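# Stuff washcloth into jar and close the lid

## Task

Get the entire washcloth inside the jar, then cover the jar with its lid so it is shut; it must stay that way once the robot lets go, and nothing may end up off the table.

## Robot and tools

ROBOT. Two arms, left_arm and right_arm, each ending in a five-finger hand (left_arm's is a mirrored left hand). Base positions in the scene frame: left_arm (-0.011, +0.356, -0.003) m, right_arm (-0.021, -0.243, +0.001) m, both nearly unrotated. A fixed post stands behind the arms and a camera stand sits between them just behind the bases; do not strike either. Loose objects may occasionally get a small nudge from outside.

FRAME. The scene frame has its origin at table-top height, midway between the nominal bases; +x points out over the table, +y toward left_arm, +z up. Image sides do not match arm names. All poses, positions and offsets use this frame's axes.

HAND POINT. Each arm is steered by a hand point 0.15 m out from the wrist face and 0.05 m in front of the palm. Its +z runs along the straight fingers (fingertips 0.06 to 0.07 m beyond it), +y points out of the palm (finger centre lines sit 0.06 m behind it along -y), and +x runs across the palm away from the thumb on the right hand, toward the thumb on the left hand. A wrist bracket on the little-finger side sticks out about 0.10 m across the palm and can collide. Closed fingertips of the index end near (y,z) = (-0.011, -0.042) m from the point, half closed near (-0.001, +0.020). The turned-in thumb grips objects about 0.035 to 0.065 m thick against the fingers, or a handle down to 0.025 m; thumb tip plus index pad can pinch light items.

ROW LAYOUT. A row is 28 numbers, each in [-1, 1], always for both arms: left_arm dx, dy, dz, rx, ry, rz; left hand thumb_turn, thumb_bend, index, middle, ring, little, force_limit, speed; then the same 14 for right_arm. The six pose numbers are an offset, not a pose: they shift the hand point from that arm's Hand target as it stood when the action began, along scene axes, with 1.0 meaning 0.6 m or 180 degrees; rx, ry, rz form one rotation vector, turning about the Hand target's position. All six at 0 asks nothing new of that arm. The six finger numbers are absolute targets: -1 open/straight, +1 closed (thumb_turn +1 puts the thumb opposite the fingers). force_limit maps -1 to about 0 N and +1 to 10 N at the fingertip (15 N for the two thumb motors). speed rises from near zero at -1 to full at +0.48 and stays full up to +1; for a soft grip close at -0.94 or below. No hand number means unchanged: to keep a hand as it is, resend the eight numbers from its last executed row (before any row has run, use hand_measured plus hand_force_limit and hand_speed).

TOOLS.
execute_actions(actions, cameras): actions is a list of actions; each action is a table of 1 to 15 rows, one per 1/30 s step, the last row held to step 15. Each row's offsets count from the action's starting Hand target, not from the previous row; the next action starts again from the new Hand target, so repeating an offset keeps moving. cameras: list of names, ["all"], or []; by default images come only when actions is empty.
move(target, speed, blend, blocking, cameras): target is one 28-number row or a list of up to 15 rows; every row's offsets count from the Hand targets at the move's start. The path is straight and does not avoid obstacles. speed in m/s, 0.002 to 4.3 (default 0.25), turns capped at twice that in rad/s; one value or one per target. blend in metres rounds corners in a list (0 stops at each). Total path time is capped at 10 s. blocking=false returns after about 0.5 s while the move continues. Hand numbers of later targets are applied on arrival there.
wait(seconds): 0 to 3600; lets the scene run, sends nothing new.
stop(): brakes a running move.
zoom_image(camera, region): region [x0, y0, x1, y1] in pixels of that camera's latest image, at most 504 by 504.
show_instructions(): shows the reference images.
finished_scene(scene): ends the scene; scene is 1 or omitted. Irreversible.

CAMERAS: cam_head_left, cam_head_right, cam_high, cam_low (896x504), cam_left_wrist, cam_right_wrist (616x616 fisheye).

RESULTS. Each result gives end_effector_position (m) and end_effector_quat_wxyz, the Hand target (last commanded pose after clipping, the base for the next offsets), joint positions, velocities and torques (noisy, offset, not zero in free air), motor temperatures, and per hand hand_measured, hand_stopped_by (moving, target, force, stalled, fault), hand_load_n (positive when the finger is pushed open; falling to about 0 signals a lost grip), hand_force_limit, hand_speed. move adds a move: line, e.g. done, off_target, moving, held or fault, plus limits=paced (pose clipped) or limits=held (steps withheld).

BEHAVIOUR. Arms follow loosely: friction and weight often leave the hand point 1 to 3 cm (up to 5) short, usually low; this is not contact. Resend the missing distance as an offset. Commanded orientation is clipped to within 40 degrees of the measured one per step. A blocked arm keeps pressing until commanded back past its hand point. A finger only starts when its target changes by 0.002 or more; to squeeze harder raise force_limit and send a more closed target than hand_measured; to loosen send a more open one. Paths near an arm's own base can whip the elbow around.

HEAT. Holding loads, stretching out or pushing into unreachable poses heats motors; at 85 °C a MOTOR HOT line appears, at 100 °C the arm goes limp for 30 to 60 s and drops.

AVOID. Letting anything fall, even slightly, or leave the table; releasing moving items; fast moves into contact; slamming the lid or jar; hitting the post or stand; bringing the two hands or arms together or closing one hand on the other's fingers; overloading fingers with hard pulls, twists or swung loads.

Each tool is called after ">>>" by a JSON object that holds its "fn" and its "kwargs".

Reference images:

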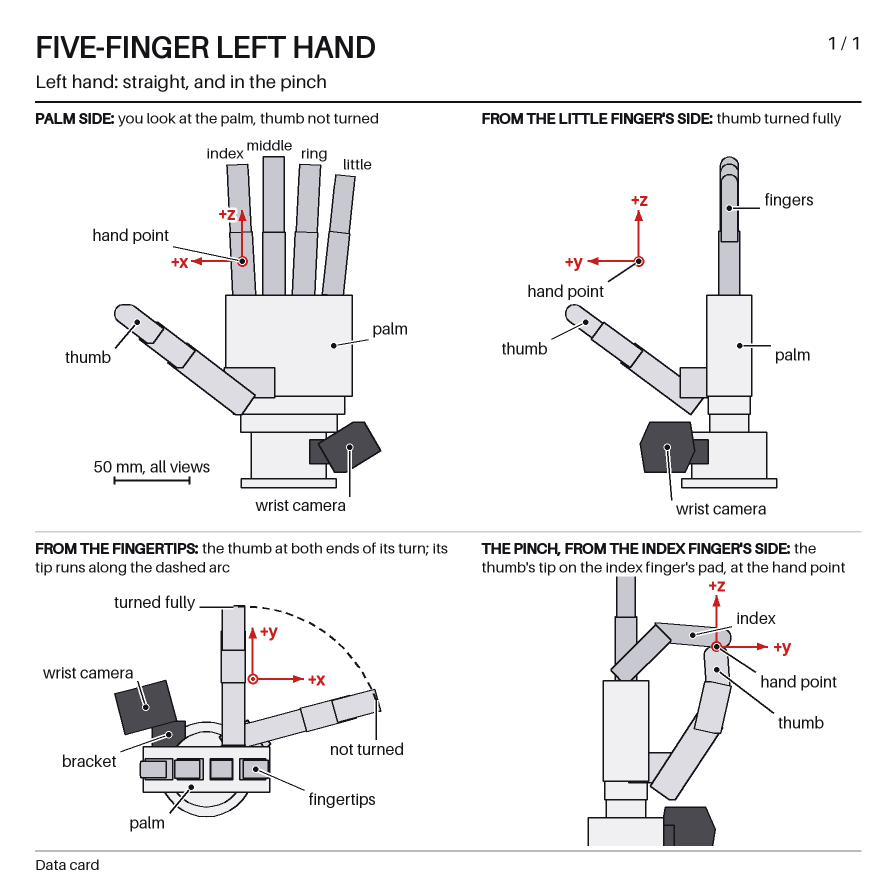

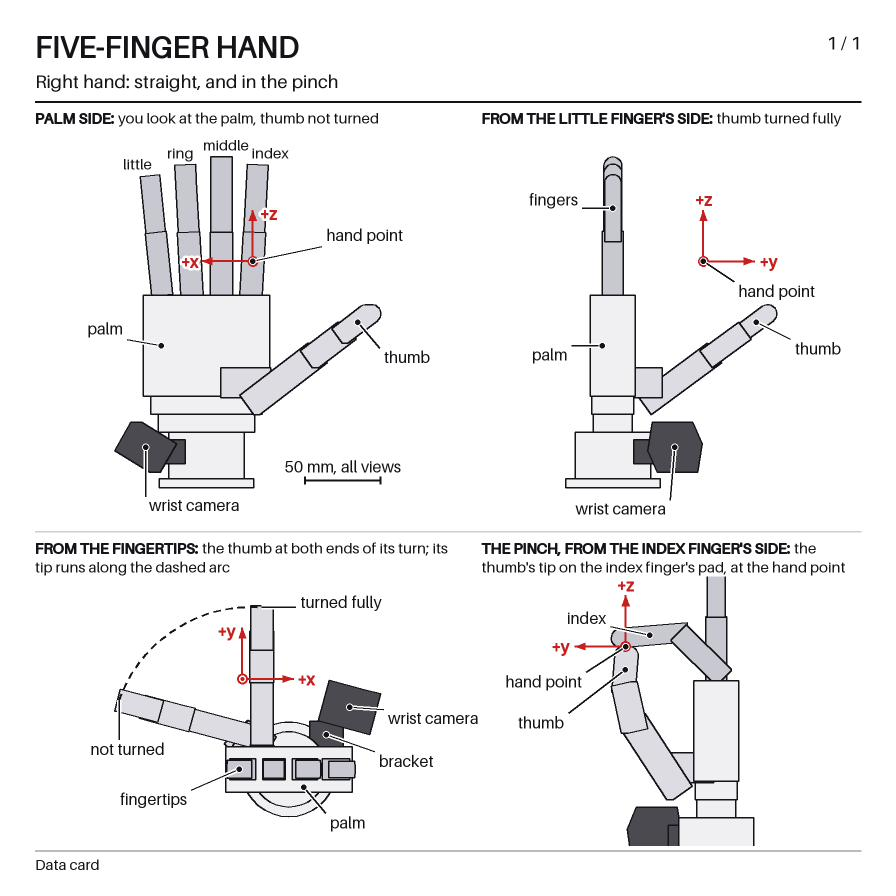

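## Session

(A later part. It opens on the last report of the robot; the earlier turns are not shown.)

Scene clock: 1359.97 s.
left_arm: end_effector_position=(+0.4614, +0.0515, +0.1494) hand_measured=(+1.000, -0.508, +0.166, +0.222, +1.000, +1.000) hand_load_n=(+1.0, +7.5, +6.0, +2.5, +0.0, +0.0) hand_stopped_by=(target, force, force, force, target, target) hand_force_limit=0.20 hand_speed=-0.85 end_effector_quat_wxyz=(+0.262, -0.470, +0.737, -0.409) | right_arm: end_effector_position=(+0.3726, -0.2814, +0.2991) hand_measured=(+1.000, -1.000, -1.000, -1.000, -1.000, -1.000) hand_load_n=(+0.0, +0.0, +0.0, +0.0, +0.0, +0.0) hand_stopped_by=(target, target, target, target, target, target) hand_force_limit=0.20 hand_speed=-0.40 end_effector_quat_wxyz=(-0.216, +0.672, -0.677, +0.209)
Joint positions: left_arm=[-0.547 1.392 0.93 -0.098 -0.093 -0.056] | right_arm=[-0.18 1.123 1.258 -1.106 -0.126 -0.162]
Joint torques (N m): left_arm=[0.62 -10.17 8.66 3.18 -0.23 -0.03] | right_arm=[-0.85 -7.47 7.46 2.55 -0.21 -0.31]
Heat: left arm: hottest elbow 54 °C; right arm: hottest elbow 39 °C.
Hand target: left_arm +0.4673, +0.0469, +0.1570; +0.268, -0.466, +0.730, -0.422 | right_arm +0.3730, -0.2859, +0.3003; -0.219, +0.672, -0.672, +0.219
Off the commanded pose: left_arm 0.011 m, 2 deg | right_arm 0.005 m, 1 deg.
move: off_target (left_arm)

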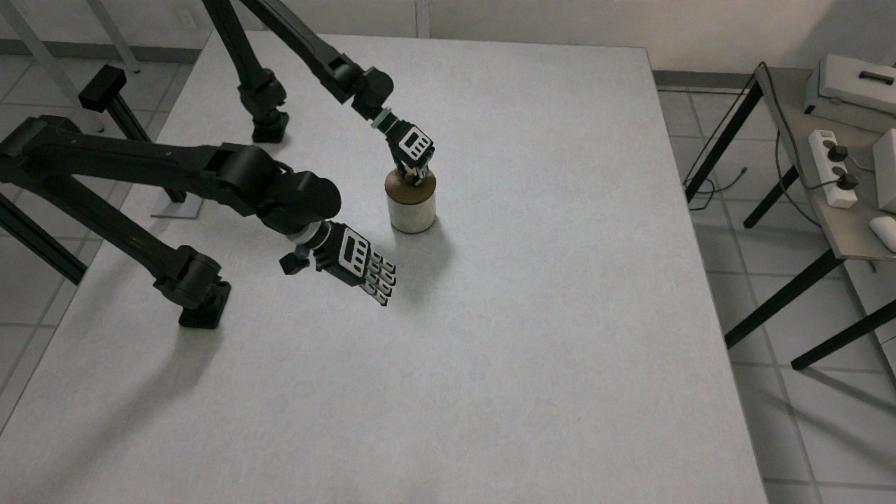

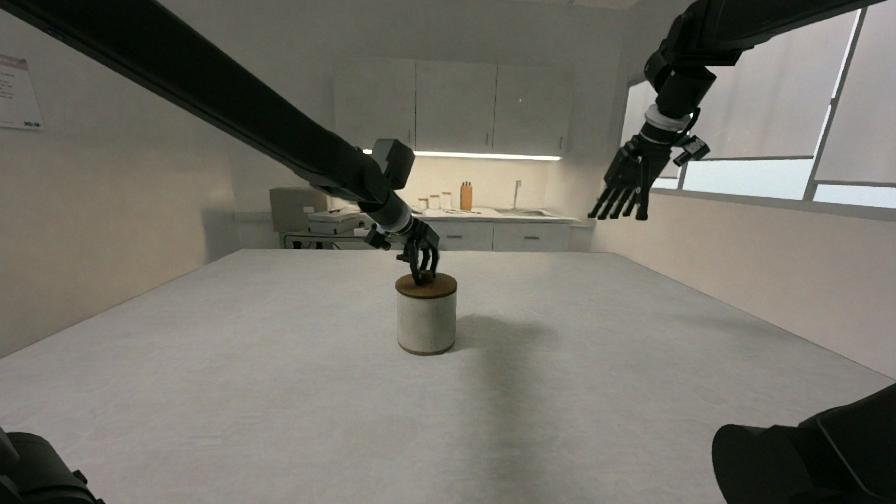

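>>> {"fn": "move", "kwargs": {"target": [[0,0,0,0,0,0,1,-0.6,0.05,0.05,1,1,0.2,-0.8, 0,0,0,0,0,0,1,-1,-1,-1,-1,-1,0.2,-0.4],[0,0,0,0,0,0,1,-0.75,-0.3,-0.3,1,1,0.2,-0.7, 0,0,0,0,0,0,1,-1,-1,-1,-1,-1,0.2,-0.4]], "cameras": ["cam_high","cam_low","cam_head_left"], "speed": 0.03}}

>>> {"fn": "zoom_image", "kwargs": {"camera": "cam_high", "region": [370, 150, 460, 240]}}

>>> {"fn": "zoom_image", "kwargs": {"camera": "cam_low", "region": [390, 250, 470, 320]}}

Scene clock: 1375.33 s.
left_arm: end_effector_position=(+0.4627, +0.0508, +0.1507) hand_measured=(+1.000, -0.750, -0.300, -0.300, +1.000, +1.000) hand_load_n=(+0.0, +0.0, +0.0, +0.0, +0.0, +0.0) hand_stopped_by=(target, target, target, target, target, target) hand_force_limit=0.20 hand_speed=-0.70 end_effector_quat_wxyz=(+0.263, -0.469, +0.736, -0.412) | right_arm: end_effector_position=(+0.3726, -0.2814, +0.2991) hand_measured=(+1.000, -1.000, -1.000, -1.000, -1.000, -1.000) hand_load_n=(+0.0, +0.0, +0.0, +0.0, +0.0, +0.0) hand_stopped_by=(target, target, target, target, target, target) hand_force_limit=0.20 hand_speed=-0.40 end_effector_quat_wxyz=(-0.216, +0.672, -0.677, +0.209)
Joint positions: left_arm=[-0.547 1.392 0.93 -0.091 -0.093 -0.056] | right_arm=[-0.18 1.123 1.258 -1.106 -0.126 -0.162]
Joint torques (N m): left_arm=[-0.85 -9 8.81 2.99 -0.24 0.07] | right_arm=[-0.85 -7.47 7.43 2.54 -0.21 -0.31]
Heat: left arm: hottest elbow 54 °C; right arm: hottest elbow 39 °C.
Hand target: left_arm +0.4673, +0.0469, +0.1569; +0.268, -0.466, +0.730, -0.422 | right_arm +0.3730, -0.2859, +0.3003; -0.219, +0.672, -0.672, +0.219
Off the commanded pose: left_arm 0.009 m, 1 deg | right_arm 0.005 m, 1 deg.
move: done
Images, in order (width x height): cam_head_left 896x504, cam_high 896x504, cam_low 896x504.

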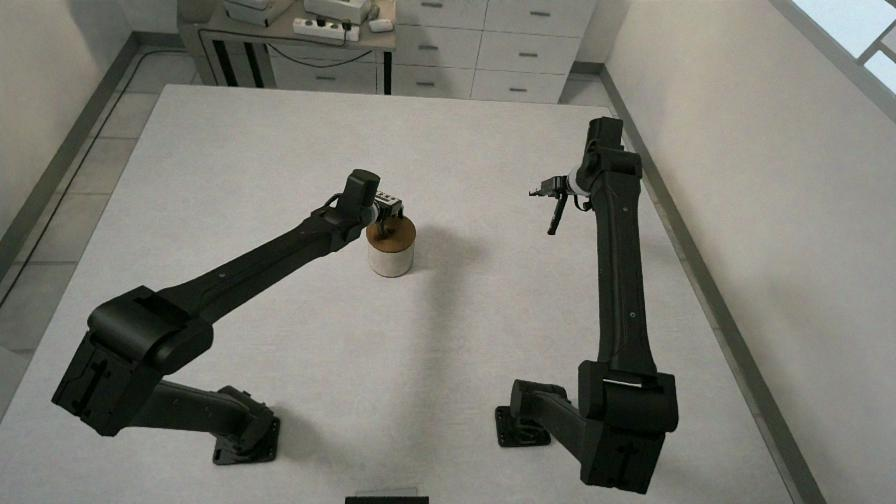

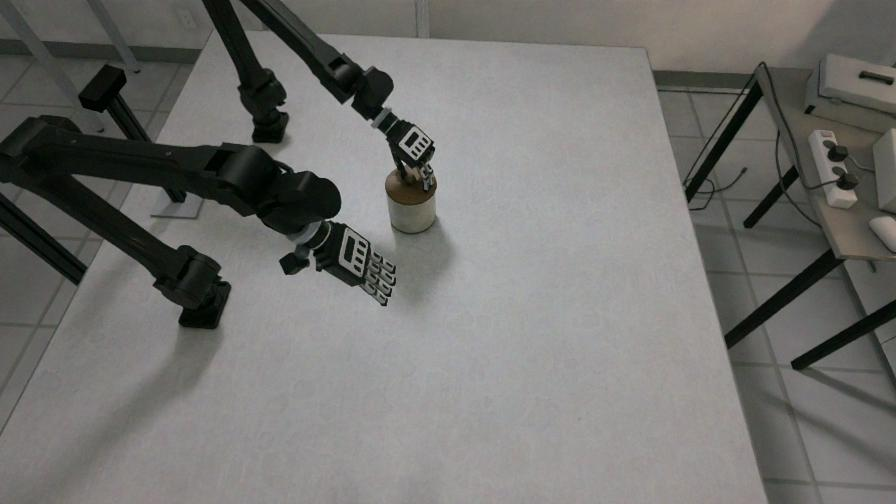

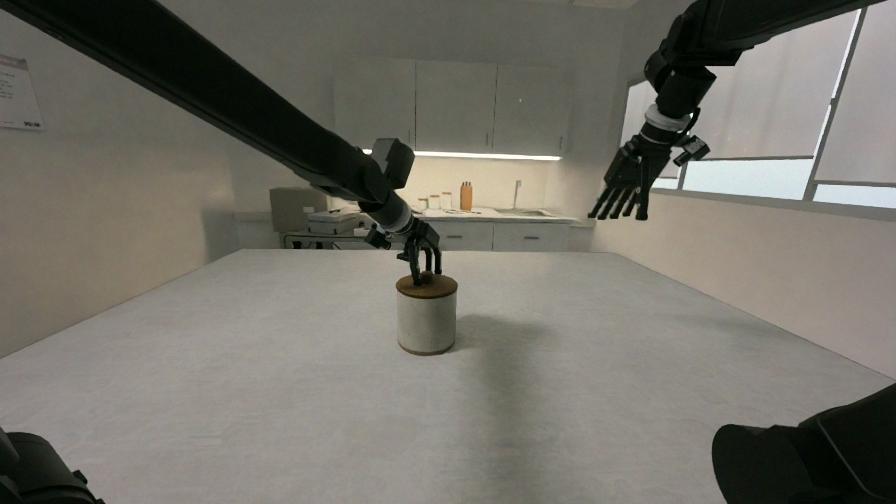

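Scaled by 5.600 from the camera's image (finer frame: 1280x720).

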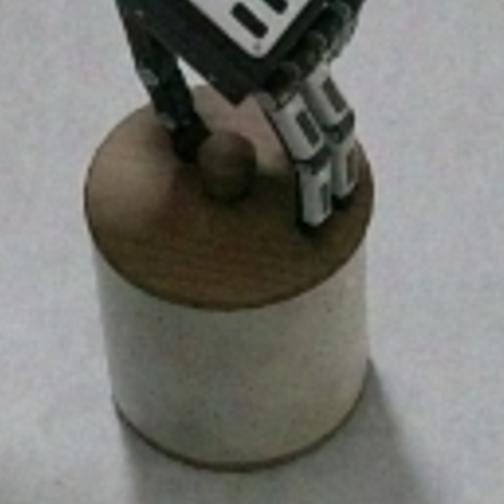

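Scaled by 6.300 from the camera's image (finer frame: 1280x720).

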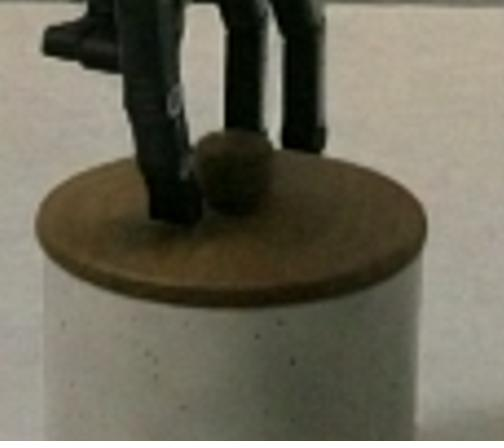

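>>> {"fn": "move", "kwargs": {"target": [[0,0,0,0,0,0,1,-0.75,-1,-1,1,1,0.2,-0.5, 0,0,0,0,0,0,1,-1,-1,-1,-1,-1,0.2,-0.4],[0.0,0,0.1,0,0,0,1,-0.75,-1,-1,1,1,0.2,-0.5, 0,0,0,0,0,0,1,-1,-1,-1,-1,-1,0.2,-0.4],[0.0,0,0.2,0,0,0,1,-0.75,-1,-1,1,1,0.2,-0.5, 0,0,0,0,0,0,1,-1,-1,-1,-1,-1,0.2,-0.4],[-0.1,0.35,0.25,0,0,0,1,-0.75,-1,-1,1,1,0.2,-0.5, 0,0,0,0,0,0,1,-1,-1,-1,-1,-1,0.2,-0.4]], "cameras": ["cam_high","cam_low","cam_head_left"], "speed": [0.05,0.05,0.12,0.2], "blend": [0,0.01,0.02,0]}}

>>> {"fn": "zoom_image", "kwargs": {"camera": "cam_high", "region": [370, 150, 460, 240]}}

>>> {"fn": "zoom_image", "kwargs": {"camera": "cam_low", "region": [390, 250, 470, 320]}}

>>> {"fn": "zoom_image", "kwargs": {"camera": "cam_head_left", "region": [350, 190, 440, 280]}}

Scene clock: 1394.90 s.
left_arm: end_effector_position=(+0.4084, +0.2522, +0.3058) hand_measured=(+1.000, -0.750, -1.000, -1.000, +1.000, +1.000) hand_load_n=(+0.0, +0.0, +0.0, +0.0, +0.0, +0.0) hand_stopped_by=(target, target, target, target, target, target) hand_force_limit=0.20 hand_speed=-0.50 end_effector_quat_wxyz=(+0.266, -0.466, +0.730, -0.425) | right_arm: end_effector_position=(+0.3726, -0.2814, +0.2991) hand_measured=(+1.000, -1.000, -1.000, -1.000, -1.000, -1.000) hand_load_n=(+0.0, +0.0, +0.0, +0.0, +0.0, +0.0) hand_stopped_by=(target, target, target, target, target, target) hand_force_limit=0.20 hand_speed=-0.40 end_effector_quat_wxyz=(-0.216, +0.672, -0.677, +0.209)
Joint positions: left_arm=[-0.055 0.968 1.007 -0.595 0.336 0.194] | right_arm=[-0.18 1.123 1.258 -1.106 -0.126 -0.162]
Joint torques (N m): left_arm=[1.55 -5.07 9.42 1.42 0.24 0.1] | right_arm=[-0.85 -7.47 7.43 2.54 -0.21 -0.31]
Heat: left arm: hottest elbow 54 °C; right arm: hottest elbow 39 °C.
Hand target: left_arm +0.4072, +0.2569, +0.3068; +0.268, -0.466, +0.730, -0.422 | right_arm +0.3730, -0.2859, +0.3003; -0.219, +0.672, -0.672, +0.219
Off the commanded pose: left_arm 0.005 m, 0 deg | right_arm 0.005 m, 1 deg.
move: done
Images, in order (width x height): cam_head_left 896x504, cam_high 896x504, cam_low 896x504.

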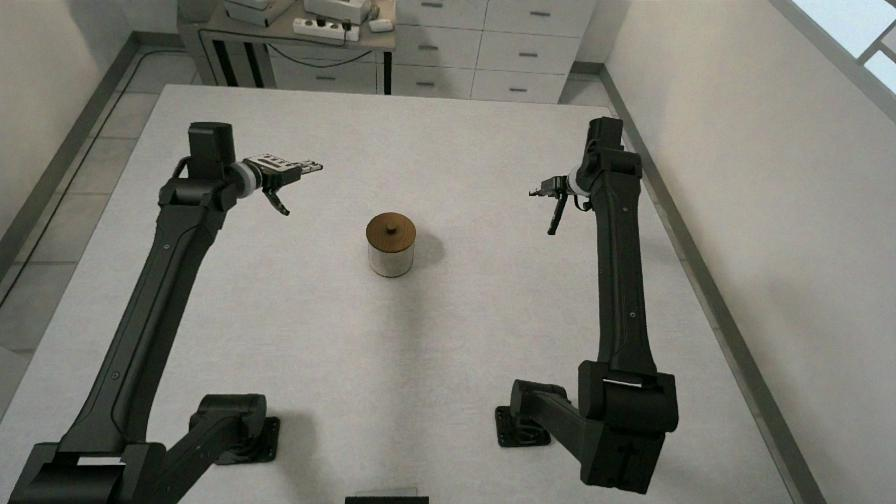

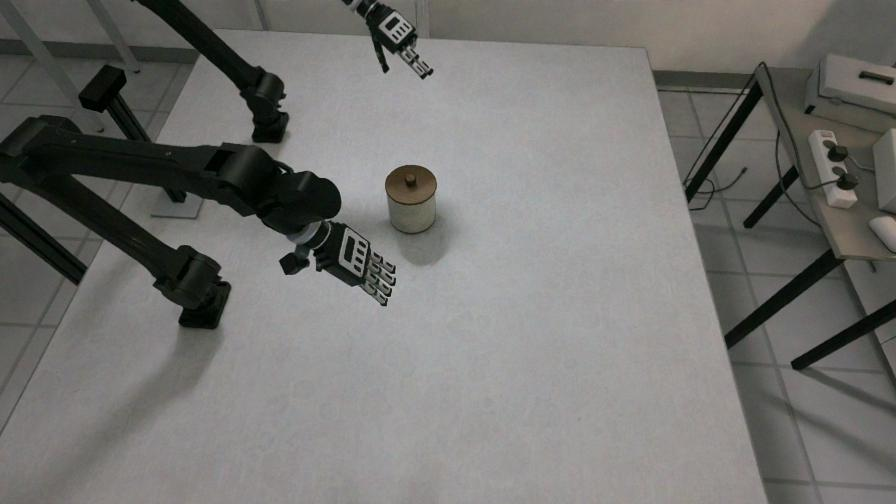

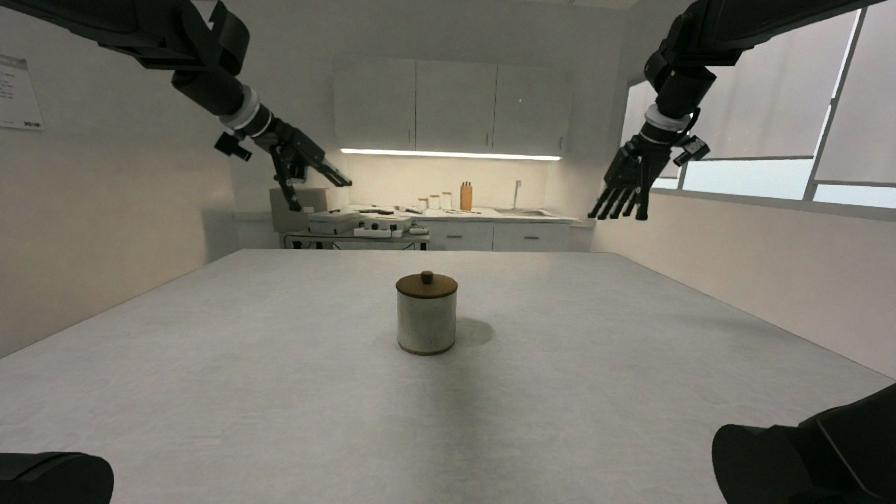

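Scaled by 5.600 from the camera's image (finer frame: 1280x720).

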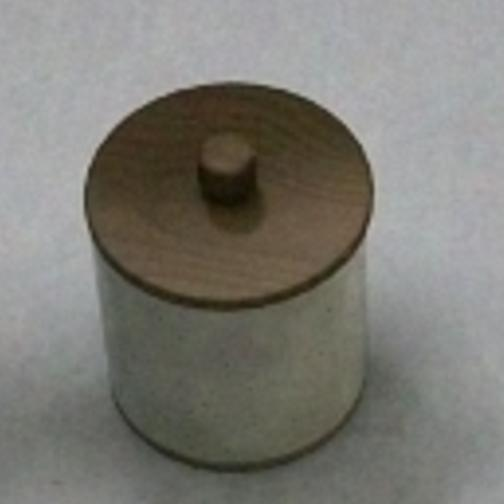

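Scaled by 6.300 from the camera's image (finer frame: 1280x720).

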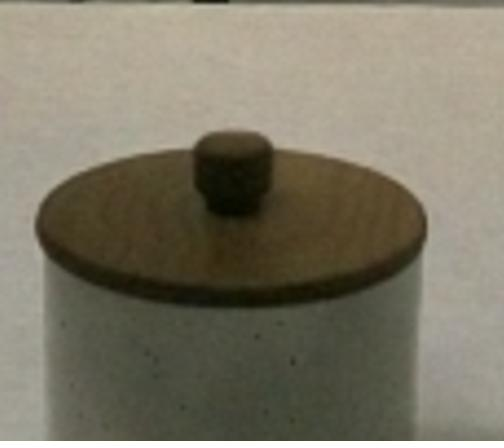

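Scaled by 5.600 from the camera's image (finer frame: 1280x720).

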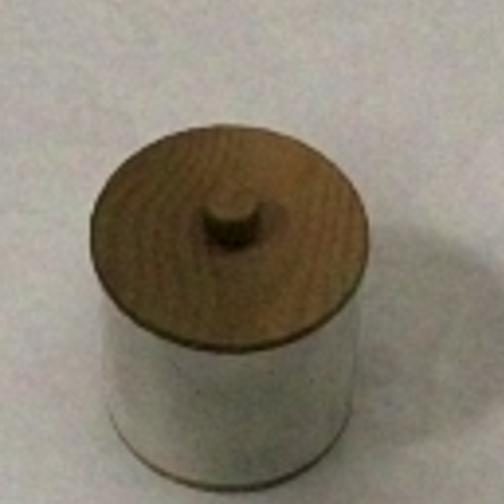

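The lid sits flush and level on the jar, and the washcloth is fully inside.

>>> {"fn": "finished_scene", "kwargs": {}}

The scene is finished: the task was done.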